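# Hand the bar between grippers, ending held by red end

## Task

Transfer the bar from one gripper to the other without resting it on anything in between; at the end only the receiving gripper may be gripping it, and its grip must be on the bar's red end.

## Robot and tools

Robot: two UR12e-style arms, left_arm and right_arm, each ending in a parallel two-finger gripper (pads open to 50 mm). Calibrated bases: left_arm at (+0.002, +0.544, 0) m, right_arm at (+0.004, -0.670, 0) m, both turned only slightly about z. A camera stand sits behind the arms. Cameras: cam_head_left, cam_head_right, cam_left_wrist, cam_right_wrist (each 672x504).

Frame: all poses, velocities, targets and offsets use the scene frame. Its origin is at table-top height, halfway between the nominal bases; +x points out over the table, +y toward left_arm, +z up. Arm names do not match image sides. On each gripper the fingers point along its own +z and close along its own x. end_effector_position is the point between the pads; fingertips extend 17.5 mm past it. A camera block juts about 10 cm toward the gripper's -y and rotates with it. Printed hand positions may be a few cm off.

execute_actions(actions, cameras): actions is a list of actions; each action is a list of up to 15 rows, one per 1/30 s step, and a short action repeats its final row to fill 15 steps (one action = 0.5 s). Every row has 18 numbers in [-1, 1], one list covering both arms: left dx, dy, dz, rx, ry, rz, gripper position, force_limit, speed, then the same nine for the right arm. dx..rz are offsets, not poses: they are measured from that arm's Hand target as it stood when the action began, on the scene axes, with 1.0 = 0.6 m or 180 degrees; rx, ry, rz form one rotation vector about the hand point. Rows inside an action do not add up (each counts from the action's start), but consecutive actions and calls do. Six zeros re-command the current Hand target. Gripper numbers are absolute settings: position +1 fully open, about -0.65 pads meet, -1 grip (close until stopped). force_limit -1/0/+1 ≈ 20/102/185 N per pad; speed -1/0/+1 ≈ 20/85/150 mm/s; both default +1. Always resend the gripper numbers an arm should keep, since 0 is itself a command. cameras: list of names, ["all"], or []; by default images come only with an empty actions list.

move(target, speed, blend, stop_force, zero, blocking, cameras): target is one 18-number row (same layout and scale as above) or a list of up to 15 such rows; every row's pose part is an offset from the Hand targets at the move's start, not from the previous row. Each gripper follows a straight path, ending together; at most 10 s. speed: top path speed in m/s, 0.002 to 3.2 (default 0.25), rotation capped at twice that in rad/s; one value or one per row. blend: corner rounding in m for lists (0 = stop at each). stop_force: 4 to 120 N, ends an arm's path when its wrist sensor feels that much push against its travel; unreliable for light or loose contacts and while the gripper rotates; omit it when lifting off something you press on. zero (only with stop_force): true re-zeros the sensor before moving. blocking=false returns after about 0.5 s while motion continues (not allowed with stop_force). Paths do not avoid obstacles or the other arm; the hand lags and can overshoot, more when fast. Don't route a path near an arm's own base. The result adds a "move:" line: done, off_target, moving, held or fault, plus limits such as paced (pose clipped) or held (steps withheld).

wait(seconds 0 to 10) lets time pass holding commands. stop() brakes a running move. zoom_image(camera, region=[x0, y0, x1, y1] pixels, at most 504 by 504) enlarges part of the newest image. zero_wrist_force(arm) tares that arm's sensor. read_manual(section) gives licence text. finished_scene(scene) ends the scene for good; call it only when the goal holds.

Results: per arm end_effector_position (m), end_effector_quat_wxyz, velocities (left out when joints read within noise), Hand target (last commanded pose after clipping; next offsets start here, and the hand often rests slightly short of it), Joint positions and torques, Wrist force/torque in the gripper's own axes (plus a peak line), Tool commands, motor temperatures, and step readings of hand position. object_status: 0 moving, 1 blocked while opening, 2 blocked while closing (a real grip), 3 reached requested position or pads met (usually nothing held). Opening in mm ≈ (250 - position_measured) × 0.202. A changed position number resets status to 0 until the fingers settle.

Control notes: commanded orientation is clipped to within 32 degrees of the measured one each step, so turn in stages. A clearance check withholds commands bringing one arm too near the other (fingers excepted), but contact can still happen.

Avoid: dropping the bar or letting it leave the table; releasing before the other gripper reports object_status 2; closing a gripper on the other arm's fingers, or any hit or squeeze between the arms, which can end the scene; fast moves into contact. Arms are stiff: pushing even slightly past a firm contact can trigger a fault stop (outside force near 150 N, or contact torque reaching 313/313/142/51.3/51.3/51.3 N m for the joints from shoulder pan to wrist 3), freezing the arm 10 s. Holding loads or straining toward unreachable poses heats motors; MOTOR HOT appears at 70 °C and at 85 °C that arm brakes for 30 s or more.

Each tool is called after "Request:" as name([rows], argument=value, ...), one row to a line, values as JSON.

## Session

Request:
execute_actions(actions=[])

Scene clock: 0.00 s.
left_arm: end_effector_position=(+0.4561, +0.0527, +0.1590) position_measured=132 object_status=3 end_effector_quat_wxyz=(+0.041, -0.140, +0.984, -0.106) | right_arm: end_effector_position=(+0.6330, -0.6495, +0.1905) position_measured=3 object_status=3 end_effector_quat_wxyz=(+0.000, +0.695, +0.719, +0.000)
Joint positions: left_arm=[-1.073 -1.508 2.239 -2.53 -1.565 -2.945] | right_arm=[3.422 -1.585 -2.144 -0.983 1.571 0.281]
Joint velocities: within noise
Joint torques (N m): no reading
Motor temperatures (°C): left_arm=[43 34 30 47 38 37] | right_arm=[30 45 45 40 41 40]
Wrist force (N): no reading
Wrist torque (N m): no reading
Wrist force, peak (N): no reading
Hand target: left_arm +0.4561, +0.0527, +0.1590; +0.041, -0.140, +0.984, -0.106 | right_arm +0.6330, -0.6495, +0.1905; +0.000, +0.695, +0.719, +0.000
Tool commands: left_gripper/position=-0.027451 left_gripper/force_limit=+1.0 left_gripper/speed=+1.0 right_gripper/position=+1.0 right_gripper/force_limit=+1.0 right_gripper/speed=+1.0

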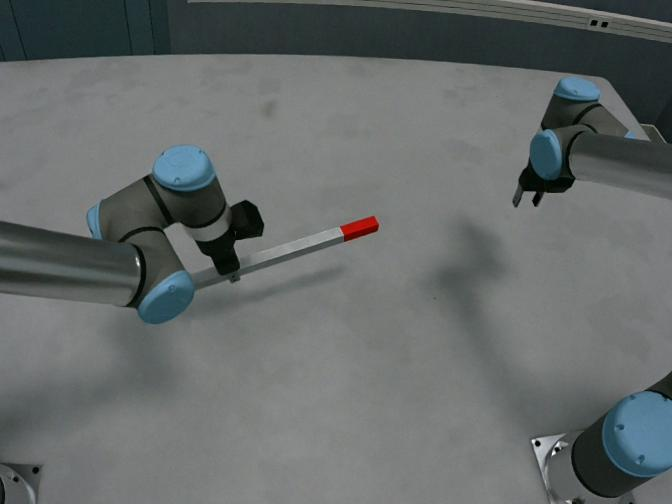

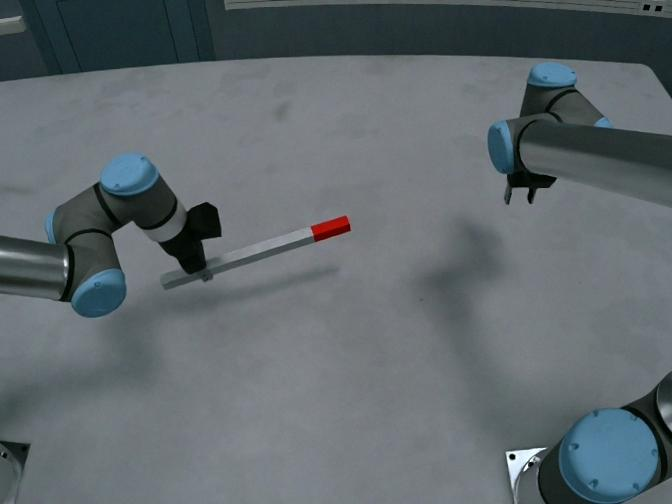

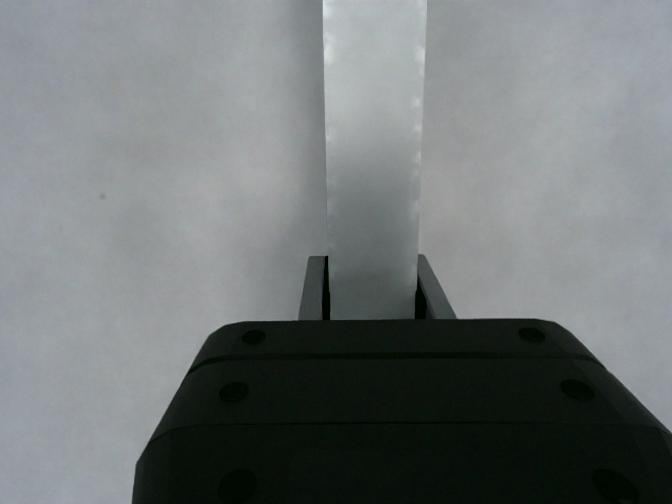

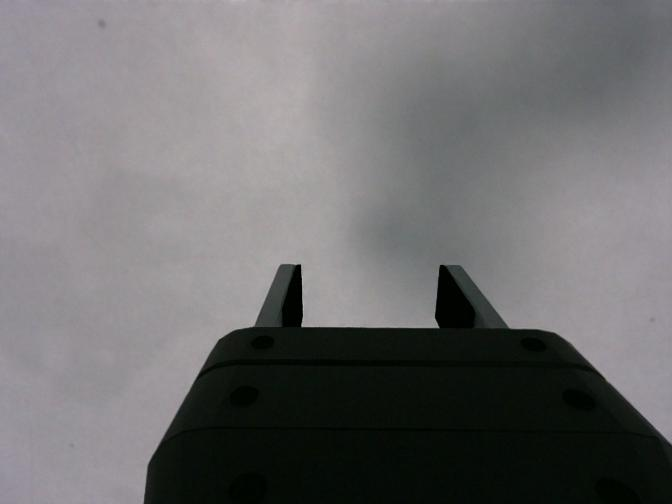

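Request:
move(target=[0,0,0,0,0,0,-0.027451,1,1,-0.16,0.674,0.183,0,0,0.578,1,1,1], speed=0.6, cameras=["all"])

Scene clock: 26.97 s.
left_arm: end_effector_position=(+0.4561, +0.0527, +0.1590) position_measured=132 object_status=3 end_effector_quat_wxyz=(+0.041, -0.140, +0.984, -0.106) | right_arm: end_effector_position=(+0.5370, -0.2450, +0.3004) position_measured=3 object_status=3 end_effector_quat_wxyz=(+0.000, -0.139, +0.990, +0.000)
Joint positions: left_arm=[-1.073 -1.508 2.239 -2.53 -1.565 -2.945] | right_arm=[4.04 -1.581 -1.931 -1.2 1.571 -0.917]
Joint torques (N m): left_arm=[-3.93 -46.15 -40.22 -5.04 -0.08 0.65] | right_arm=[-2.91 58.03 38.7 7.14 2.21 -1.51]
Wrist force (N): left_arm=[0.0 0.0 -0.2] | right_arm=[-0.2 -0.2 0.0]
Wrist torque (N m): left_arm=[0.05 -0.01 0.00] | right_arm=[-0.01 -0.03 -0.31]
Wrist force, peak (N): left_arm=[0.2 0.0 -0.6] | right_arm=[-2.7 0.5 0.7]
Hand target: left_arm +0.4561, +0.0527, +0.1590; +0.041, -0.140, +0.984, -0.106 | right_arm +0.5370, -0.2451, +0.3003; +0.000, -0.139, +0.990, +0.000
Off the commanded pose: left_arm 0.000 m, 0 deg | right_arm 0.000 m, 0 deg.
move: done

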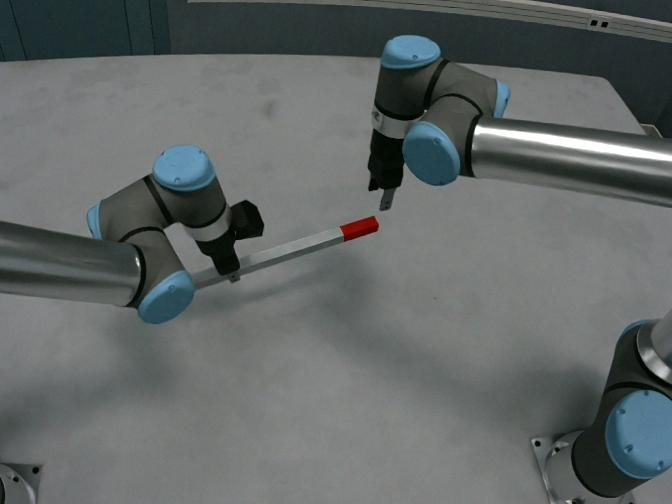

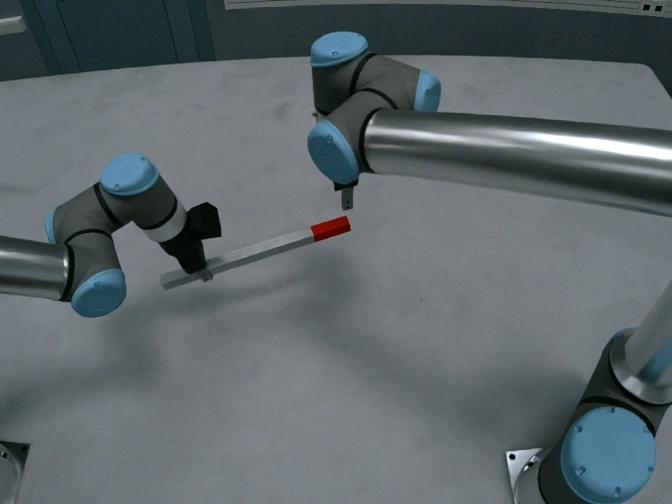

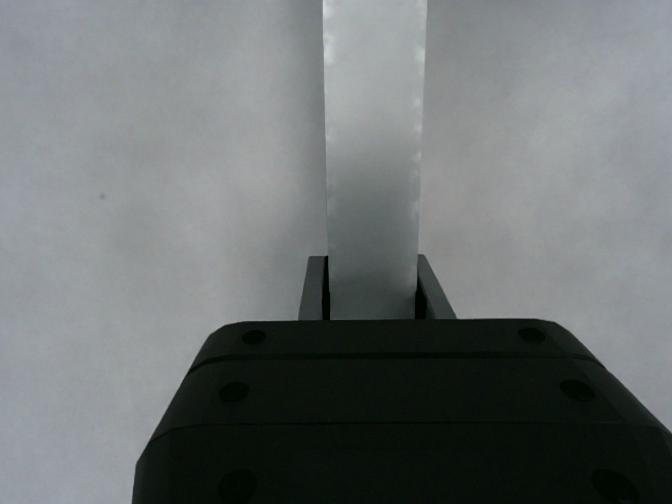

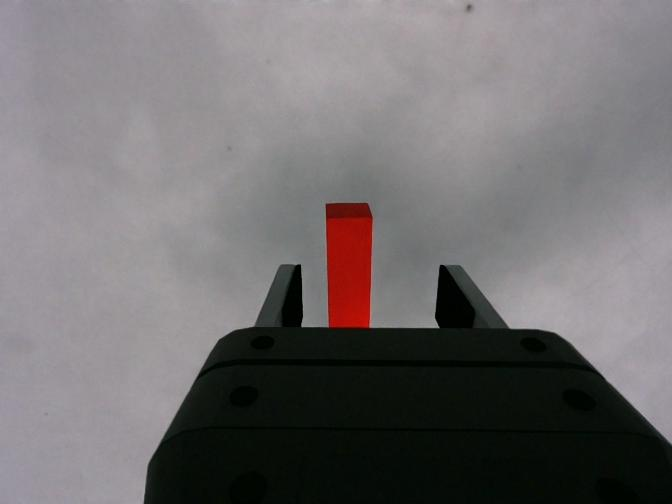

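Request:
move([
  [0,0,0,0,0,0,-0.027451,1,1,-0.0102,0.0595,-0.03,0,0,0,1,1,1],
  [0,0,0,0,0,0,-0.027451,1,1,-0.0102,0.0595,-0.2,0,0,0,1,1,1],
], speed=0.12, blend=[0.015,0], stop_force=25, cameras=["all"])

Scene clock: 43.20 s.
left_arm: end_effector_position=(+0.4561, +0.0527, +0.1590) position_measured=132 object_status=3 end_effector_quat_wxyz=(+0.041, -0.140, +0.984, -0.106) | right_arm: end_effector_position=(+0.5309, -0.2094, +0.1804) position_measured=3 object_status=3 end_effector_quat_wxyz=(+0.000, -0.139, +0.990, +0.000)
Joint positions: left_arm=[-1.073 -1.508 2.239 -2.53 -1.565 -2.945] | right_arm=[4.079 -1.71 -2.028 -0.974 1.571 -0.879]
Joint torques (N m): left_arm=[-3.1 -44.71 -37.74 -4.2 -0.29 1.69] | right_arm=[-11.7 56.69 60.9 6.91 -2.05 -1.96]
Wrist force (N): left_arm=[0.0 0.0 -0.3] | right_arm=[-0.5 -0.4 -0.5]
Wrist torque (N m): left_arm=[0.04 0.01 0.00] | right_arm=[-0.03 0.06 -0.16]
Wrist force, peak (N): left_arm=[-0.5 0.0 -0.6] | right_arm=[0.2 -2.4 -1.4]
Hand target: left_arm +0.4561, +0.0527, +0.1590; +0.041, -0.140, +0.984, -0.106 | right_arm +0.5309, -0.2094, +0.1803; +0.000, -0.139, +0.990, +0.000
Off the commanded pose: left_arm 0.000 m, 0 deg | right_arm 0.000 m, 0 deg.
move: done

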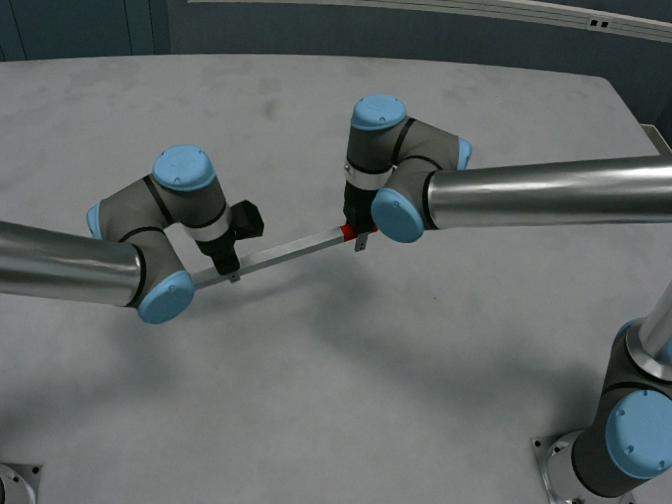

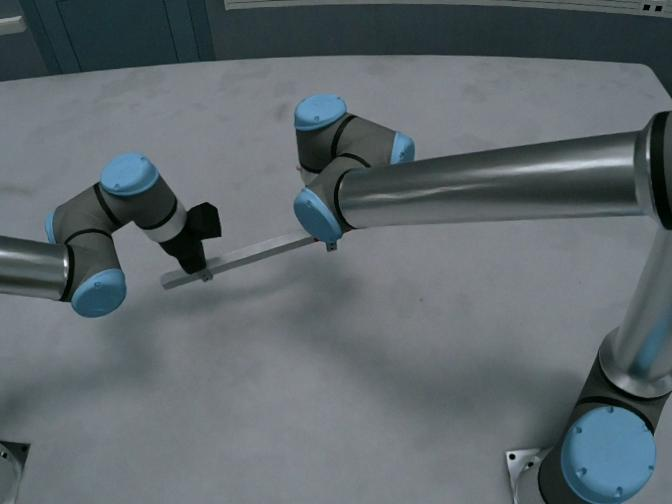

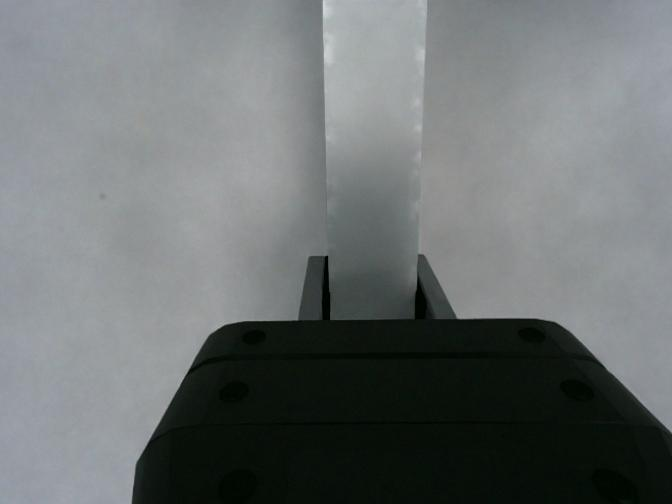

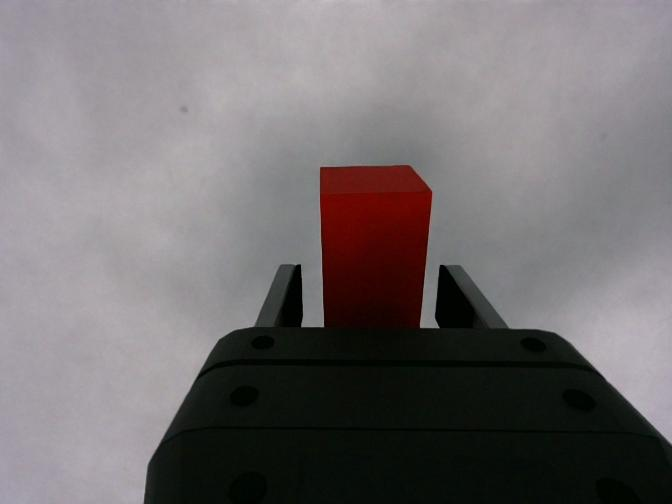

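Request:
move(target=[0,0,0,0,0,0,-0.027451,1,1,0,0,0,0,0,0,-1,1,-1])

Request:
wait(seconds=0.2)

Scene clock: 49.13 s.
left_arm: end_effector_position=(+0.4561, +0.0527, +0.1590) position_measured=132 object_status=3 end_effector_quat_wxyz=(+0.041, -0.140, +0.984, -0.106) | right_arm: end_effector_position=(+0.5309, -0.2094, +0.1804) position_measured=131 object_status=2 end_effector_quat_wxyz=(+0.000, -0.139, +0.990, +0.000)
Joint positions: left_arm=[-1.073 -1.508 2.239 -2.53 -1.565 -2.945] | right_arm=[4.079 -1.71 -2.028 -0.974 1.571 -0.879]
Joint torques (N m): left_arm=[-4.68 -39.93 -36.11 -5.81 1.36 -0.69] | right_arm=[-3.72 49.23 56.06 4.85 2.42 -0.87]
Wrist force (N): left_arm=[5.5 3.5 -1.2] | right_arm=[-6.2 -4.0 -0.4]
Wrist torque (N m): left_arm=[0.19 1.30 1.19] | right_arm=[-0.05 -1.02 -0.20]
Wrist force, peak (N): left_arm=[5.8 3.4 -1.3] | right_arm=[-6.2 -4.1 -0.4]
Hand target: left_arm +0.4561, +0.0527, +0.1590; +0.041, -0.140, +0.984, -0.106 | right_arm +0.5309, -0.2094, +0.1803; +0.000, -0.139, +0.990, +0.000
Off the commanded pose: left_arm 0.000 m, 0 deg | right_arm 0.000 m, 0 deg.
move: done

Scene clock: 49.33 s.
left_arm: end_effector_position=(+0.4561, +0.0527, +0.1590) position_measured=132 object_status=3 end_effector_quat_wxyz=(+0.041, -0.140, +0.984, -0.106) | right_arm: end_effector_position=(+0.5309, -0.2094, +0.1804) position_measured=131 object_status=2 end_effector_quat_wxyz=(+0.000, -0.139, +0.990, +0.000)
Joint positions: left_arm=[-1.073 -1.508 2.239 -2.53 -1.565 -2.945] | right_arm=[4.079 -1.71 -2.028 -0.974 1.571 -0.879]
Joint torques (N m): left_arm=[-4.64 -41.25 -36.5 -6.27 2.22 -1.56] | right_arm=[-5.74 48.49 54.86 4.25 3.56 -1.08]
Wrist force (N): left_arm=[5.6 3.6 -1.3] | right_arm=[-6.1 -3.7 -0.4]
Wrist torque (N m): left_arm=[0.21 1.30 1.18] | right_arm=[0.00 -1.05 -0.19]
Wrist force, peak (N): left_arm=[5.7 3.5 -1.5] | right_arm=[-6.1 -4.2 -0.4]
Hand target: left_arm +0.4561, +0.0527, +0.1590; +0.041, -0.140, +0.984, -0.106 | right_arm +0.5309, -0.2094, +0.1803; +0.000, -0.139, +0.990, +0.000
Tool commands: left_gripper/position=-0.027451 left_gripper/force_limit=+1.0 left_gripper/speed=+1.0 right_gripper/position=-1.0 right_gripper/force_limit=+1.0 right_gripper/speed=-1.0
Off the commanded pose: left_arm 0.000 m, 0 deg | right_arm 0.000 m, 0 deg.
wait: 0.20 s; at rest by 0.17 s

Request:
move([
  [0,0,0,0,0,0,0.7,1,-0.7,0,0,0,0,0,0,-1,1,-1],
  [-0.022,0.039,0.195,0,0,0,0.7,1,-0.7,0,0,0,0,0,0,-1,1,-1],
], speed=0.2, cameras=["cam_head_left","cam_right_wrist"])

Scene clock: 58.73 s.
left_arm: end_effector_position=(+0.4429, +0.0761, +0.2760) position_measured=48 object_status=3 end_effector_quat_wxyz=(+0.041, -0.140, +0.984, -0.106) | right_arm: end_effector_position=(+0.5308, -0.2094, +0.1803) position_measured=131 object_status=2 end_effector_quat_wxyz=(+0.000, -0.139, +0.990, +0.000)
Joint positions: left_arm=[-1.075 -1.687 2.163 -2.274 -1.564 -2.947] | right_arm=[4.079 -1.71 -2.028 -0.974 1.571 -0.879]
Joint torques (N m): left_arm=[-9.29 -50.03 -42.16 -3.36 1.73 -1.53] | right_arm=[1.66 47.5 45.93 7.52 -1.74 0.19]
Wrist force (N): left_arm=[-0.5 -0.2 -2.1] | right_arm=[-1.1 -0.7 1.5]
Wrist torque (N m): left_arm=[0.31 0.05 0.06] | right_arm=[0.21 0.16 -0.15]
Wrist force, peak (N): left_arm=[5.8 3.7 -1.4] | right_arm=[-6.3 -4.3 -0.8]
Hand target: left_arm +0.4429, +0.0761, +0.2760; +0.041, -0.140, +0.984, -0.106 | right_arm +0.5309, -0.2094, +0.1803; +0.000, -0.139, +0.990, +0.000
Off the commanded pose: left_arm 0.000 m, 0 deg | right_arm 0.000 m, 0 deg.
move: done
Images, in order (width x height): cam_head_left 672x504, cam_right_wrist 672x504.

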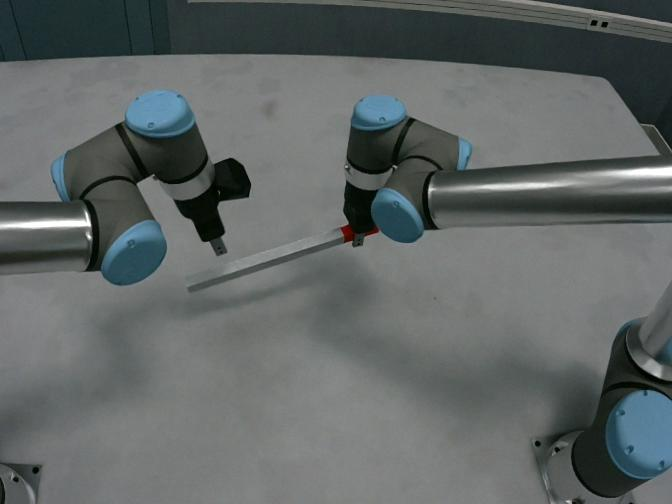

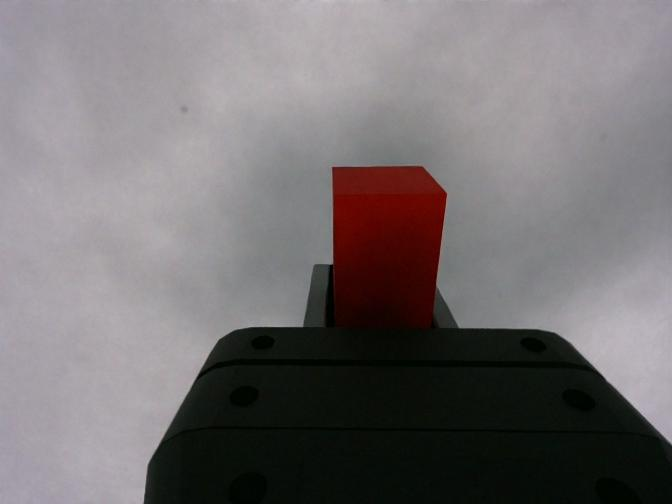

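Held.

Request:
finished_scene(scene=1)

The scene is finished: the task was done.


## Next scene

The same job, from a new start.

Request:
execute_actions(actions=[])

Scene clock: 0.00 s.
left_arm: end_effector_position=(+0.4712, -0.0249, +0.2016) position_measured=107 object_status=3 end_effector_quat_wxyz=(+0.071, -0.082, +0.991, +0.081) | right_arm: end_effector_position=(+0.6330, -0.6495, +0.1905) position_measured=3 object_status=3 end_effector_quat_wxyz=(+0.000, +0.695, +0.719, +0.000)
Joint positions: left_arm=[-1.175 -1.372 1.897 -1.98 -1.388 -2.939] | right_arm=[3.422 -1.585 -2.144 -0.983 1.571 0.281]
Joint velocities: within noise
Joint torques (N m): no reading
Motor temperatures (°C): left_arm=[41 34 30 45 37 36] | right_arm=[30 43 42 39 39 39]
Wrist force (N): no reading
Wrist torque (N m): no reading
Wrist force, peak (N): no reading
Hand target: left_arm +0.4712, -0.0249, +0.2016; +0.071, -0.082, +0.991, +0.081 | right_arm +0.6330, -0.6495, +0.1905; +0.000, +0.695, +0.719, +0.000
Tool commands: left_gripper/position=+0.137255 left_gripper/force_limit=+1.0 left_gripper/speed=+1.0 right_gripper/position=+1.0 right_gripper/force_limit=+1.0 right_gripper/speed=+1.0

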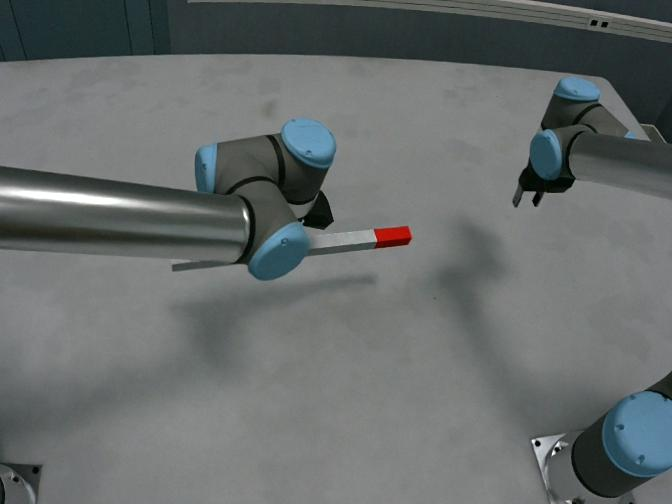

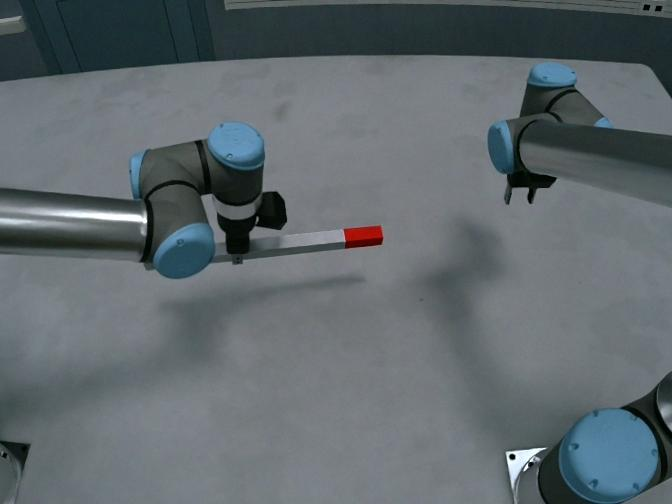

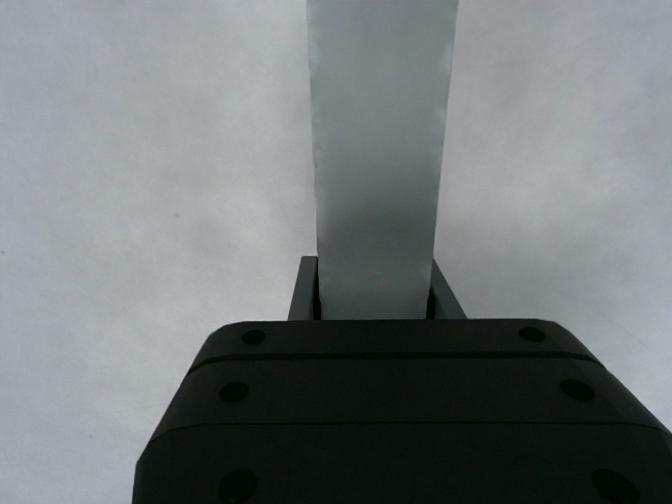

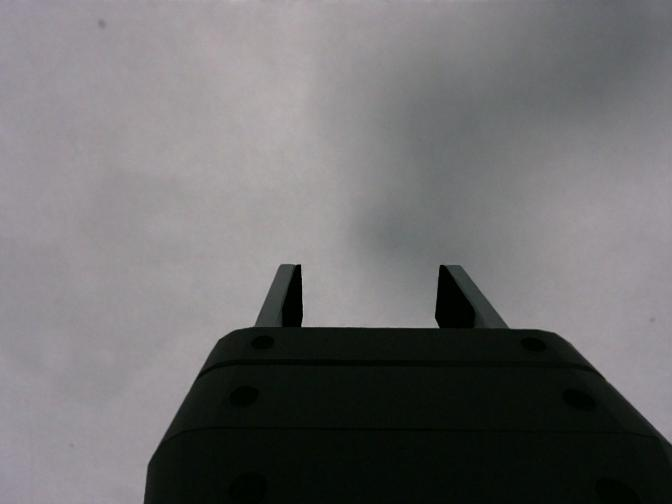

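Request:
move(target=[0,0,0,0,0,0,0.137255,1,1,-0.22,0.5525,0.18,-0.0142,-0.0605,0.538,1,1,1], speed=0.6, cameras=["cam_head_right","cam_right_wrist"])

Scene clock: 22.47 s.
left_arm: end_effector_position=(+0.4712, -0.0249, +0.2016) position_measured=107 object_status=3 end_effector_quat_wxyz=(+0.071, -0.082, +0.991, +0.081) | right_arm: end_effector_position=(+0.5010, -0.3179, +0.2986) position_measured=3 object_status=3 end_effector_quat_wxyz=(+0.074, -0.078, +0.993, +0.044)
Joint positions: left_arm=[-1.175 -1.372 1.897 -1.98 -1.388 -2.939] | right_arm=[4.042 -1.386 -2.155 -1.007 1.517 -0.799]
Joint torques (N m): left_arm=[-1.09 -64.33 -46.04 -3.87 1.14 0.85] | right_arm=[1.45 31.18 38.66 4.2 1.54 -1.39]
Wrist force (N): left_arm=[-0.3 0.3 0.1] | right_arm=[-0.1 -0.4 -0.1]
Wrist torque (N m): left_arm=[0.04 0.05 0.00] | right_arm=[-0.04 0.00 -0.40]
Wrist force, peak (N): left_arm=[-0.2 0.1 -0.7] | right_arm=[-1.9 1.1 0.6]
Hand target: left_arm +0.4712, -0.0249, +0.2016; +0.071, -0.082, +0.991, +0.081 | right_arm +0.5010, -0.3180, +0.2985; +0.074, -0.078, +0.993, +0.044
Off the commanded pose: left_arm 0.000 m, 0 deg | right_arm 0.000 m, 0 deg.
move: done
Images, in order (width x height): cam_head_right 672x504, cam_right_wrist 672x504.

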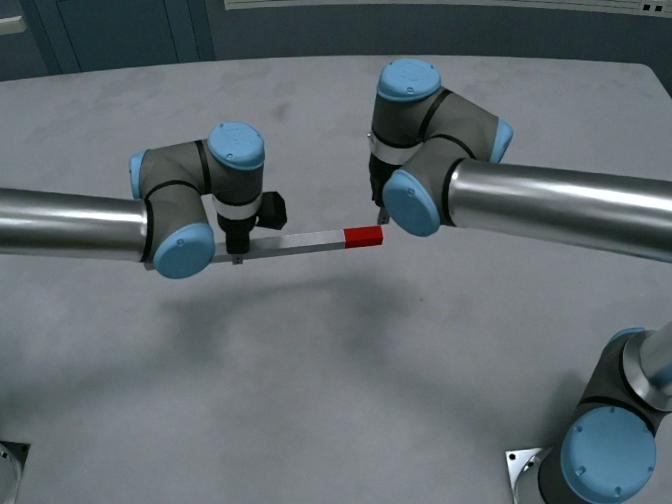

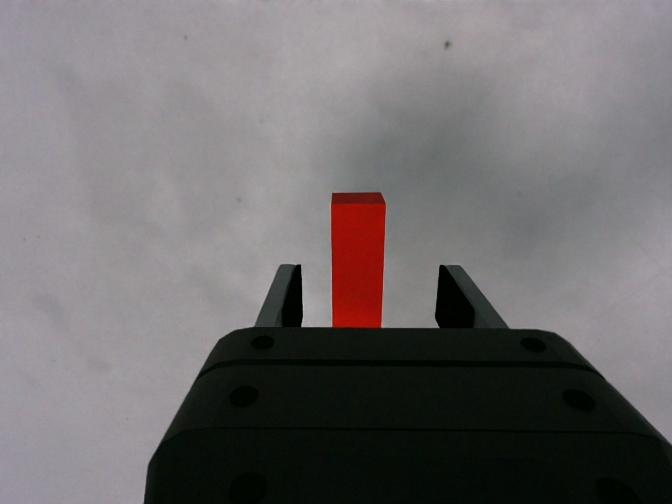

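Request:
move([
  [0,0,0,0,0,0,0.137255,1,1,-0.0033,0.0437,-0.0217,0,0,0,1,1,1],
  [0,0,0,0,0,0,0.137255,1,1,0.0197,0.06,-0.183,0,0,0,1,1,1],
], speed=0.12, blend=[0.012,0], stop_force=25, cameras=["cam_right_wrist","cam_head_left"])

Scene clock: 35.33 s.
left_arm: end_effector_position=(+0.4712, -0.0249, +0.2016) position_measured=107 object_status=3 end_effector_quat_wxyz=(+0.071, -0.082, +0.991, +0.081) | right_arm: end_effector_position=(+0.5128, -0.2820, +0.1888) position_measured=3 object_status=3 end_effector_quat_wxyz=(+0.074, -0.078, +0.993, +0.044)
Joint positions: left_arm=[-1.175 -1.372 1.897 -1.98 -1.388 -2.939] | right_arm=[4.063 -1.552 -2.232 -0.766 1.514 -0.778]
Joint torques (N m): left_arm=[-1.92 -62.65 -45.84 -3.11 1.73 1.66] | right_arm=[15.18 32.45 59.87 7.81 0.19 1.24]
Wrist force (N): left_arm=[-0.3 0.0 -0.1] | right_arm=[0.1 -0.8 0.1]
Wrist torque (N m): left_arm=[0.00 0.05 0.00] | right_arm=[-0.01 0.00 -0.11]
Wrist force, peak (N): left_arm=[-0.3 -0.1 -0.4] | right_arm=[0.2 -0.7 3.1]
Hand target: left_arm +0.4712, -0.0249, +0.2016; +0.071, -0.082, +0.991, +0.081 | right_arm +0.5128, -0.2820, +0.1887; +0.074, -0.078, +0.993, +0.044
Off the commanded pose: left_arm 0.000 m, 0 deg | right_arm 0.000 m, 0 deg.
move: done
Images, in order (width x height): cam_head_left 672x504, cam_right_wrist 672x504.

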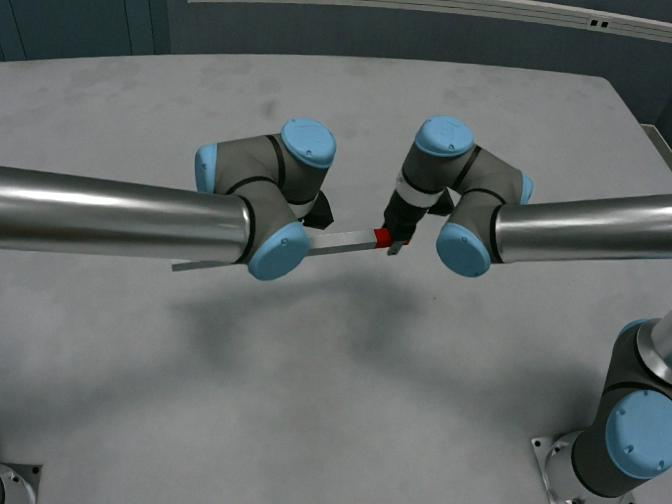

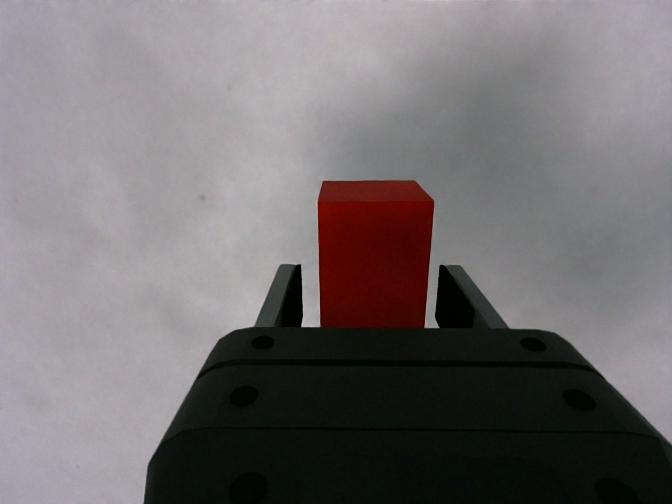

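Request:
move(target=[0,0,0,0,0,0,0.137255,1,1,0,0,0,0,0,0,-1,1,-1])

Scene clock: 41.67 s.
left_arm: end_effector_position=(+0.4712, -0.0249, +0.2016) position_measured=107 object_status=3 end_effector_quat_wxyz=(+0.071, -0.082, +0.991, +0.081) | right_arm: end_effector_position=(+0.5128, -0.2820, +0.1888) position_measured=107 object_status=0 end_effector_quat_wxyz=(+0.074, -0.078, +0.993, +0.044)
Joint positions: left_arm=[-1.175 -1.372 1.897 -1.98 -1.388 -2.939] | right_arm=[4.063 -1.552 -2.232 -0.766 1.514 -0.778]
Joint torques (N m): left_arm=[-3.72 -60.14 -44.17 -2.91 1.99 0.39] | right_arm=[14.3 29.79 55.24 5.73 -0.99 1.75]
Wrist force (N): left_arm=[3.7 0.4 0.0] | right_arm=[-3.8 -1.0 0.9]
Wrist torque (N m): left_arm=[0.00 -0.10 0.94] | right_arm=[0.03 0.06 -0.15]
Wrist force, peak (N): left_arm=[4.0 0.6 0.6] | right_arm=[-4.2 -1.4 -0.1]
Hand target: left_arm +0.4712, -0.0249, +0.2016; +0.071, -0.082, +0.991, +0.081 | right_arm +0.5128, -0.2820, +0.1887; +0.074, -0.078, +0.993, +0.044
Off the commanded pose: left_arm 0.000 m, 0 deg | right_arm 0.000 m, 0 deg.
move: done

Request:
move([
  [0,0,0,0,0,0,0.8,1,-0.7,0,0,0,0,0,0,-1,1,-1],
  [-0.0254,-0.0344,0.195,0,0,0,0.8,1,-0.7,0,0,0,0,0,0,-1,1,-1],
], speed=0.2, cameras=["cam_head_left"])

Scene clock: 45.47 s.
left_arm: end_effector_position=(+0.4559, -0.0456, +0.3186) position_measured=32 object_status=3 end_effector_quat_wxyz=(+0.071, -0.082, +0.991, +0.081) | right_arm: end_effector_position=(+0.5128, -0.2820, +0.1887) position_measured=107 object_status=2 end_effector_quat_wxyz=(+0.074, -0.078, +0.993, +0.044)
Joint positions: left_arm=[-1.204 -1.439 1.751 -1.762 -1.392 -2.969] | right_arm=[4.063 -1.552 -2.232 -0.766 1.514 -0.778]
Joint torques (N m): left_arm=[9.46 -61.34 -52.15 -3.39 0.17 1.77] | right_arm=[14.17 44.27 58.12 8.68 -0.78 1.17]
Wrist force (N): left_arm=[-0.6 0.6 -3.2] | right_arm=[0.6 -0.7 3.3]
Wrist torque (N m): left_arm=[0.16 0.03 0.06] | right_arm=[0.63 0.00 -0.20]
Wrist force, peak (N): left_arm=[-1.0 0.6 -6.8] | right_arm=[-4.2 -1.6 -0.3]
Hand target: left_arm +0.4560, -0.0455, +0.3186; +0.071, -0.082, +0.991, +0.081 | right_arm +0.5128, -0.2820, +0.1887; +0.074, -0.078, +0.993, +0.044
Off the commanded pose: left_arm 0.000 m, 0 deg | right_arm 0.000 m, 0 deg.
move: done
Images, in order (width x height): cam_head_left 672x504.

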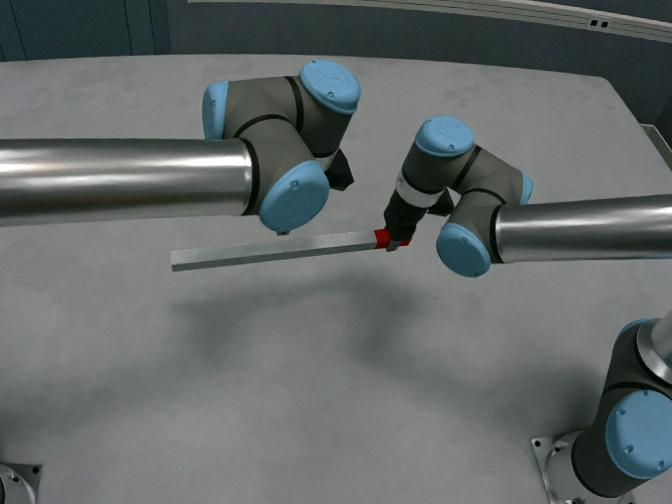

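Request:
finished_scene(scene=2)

The scene is finished: the task was done.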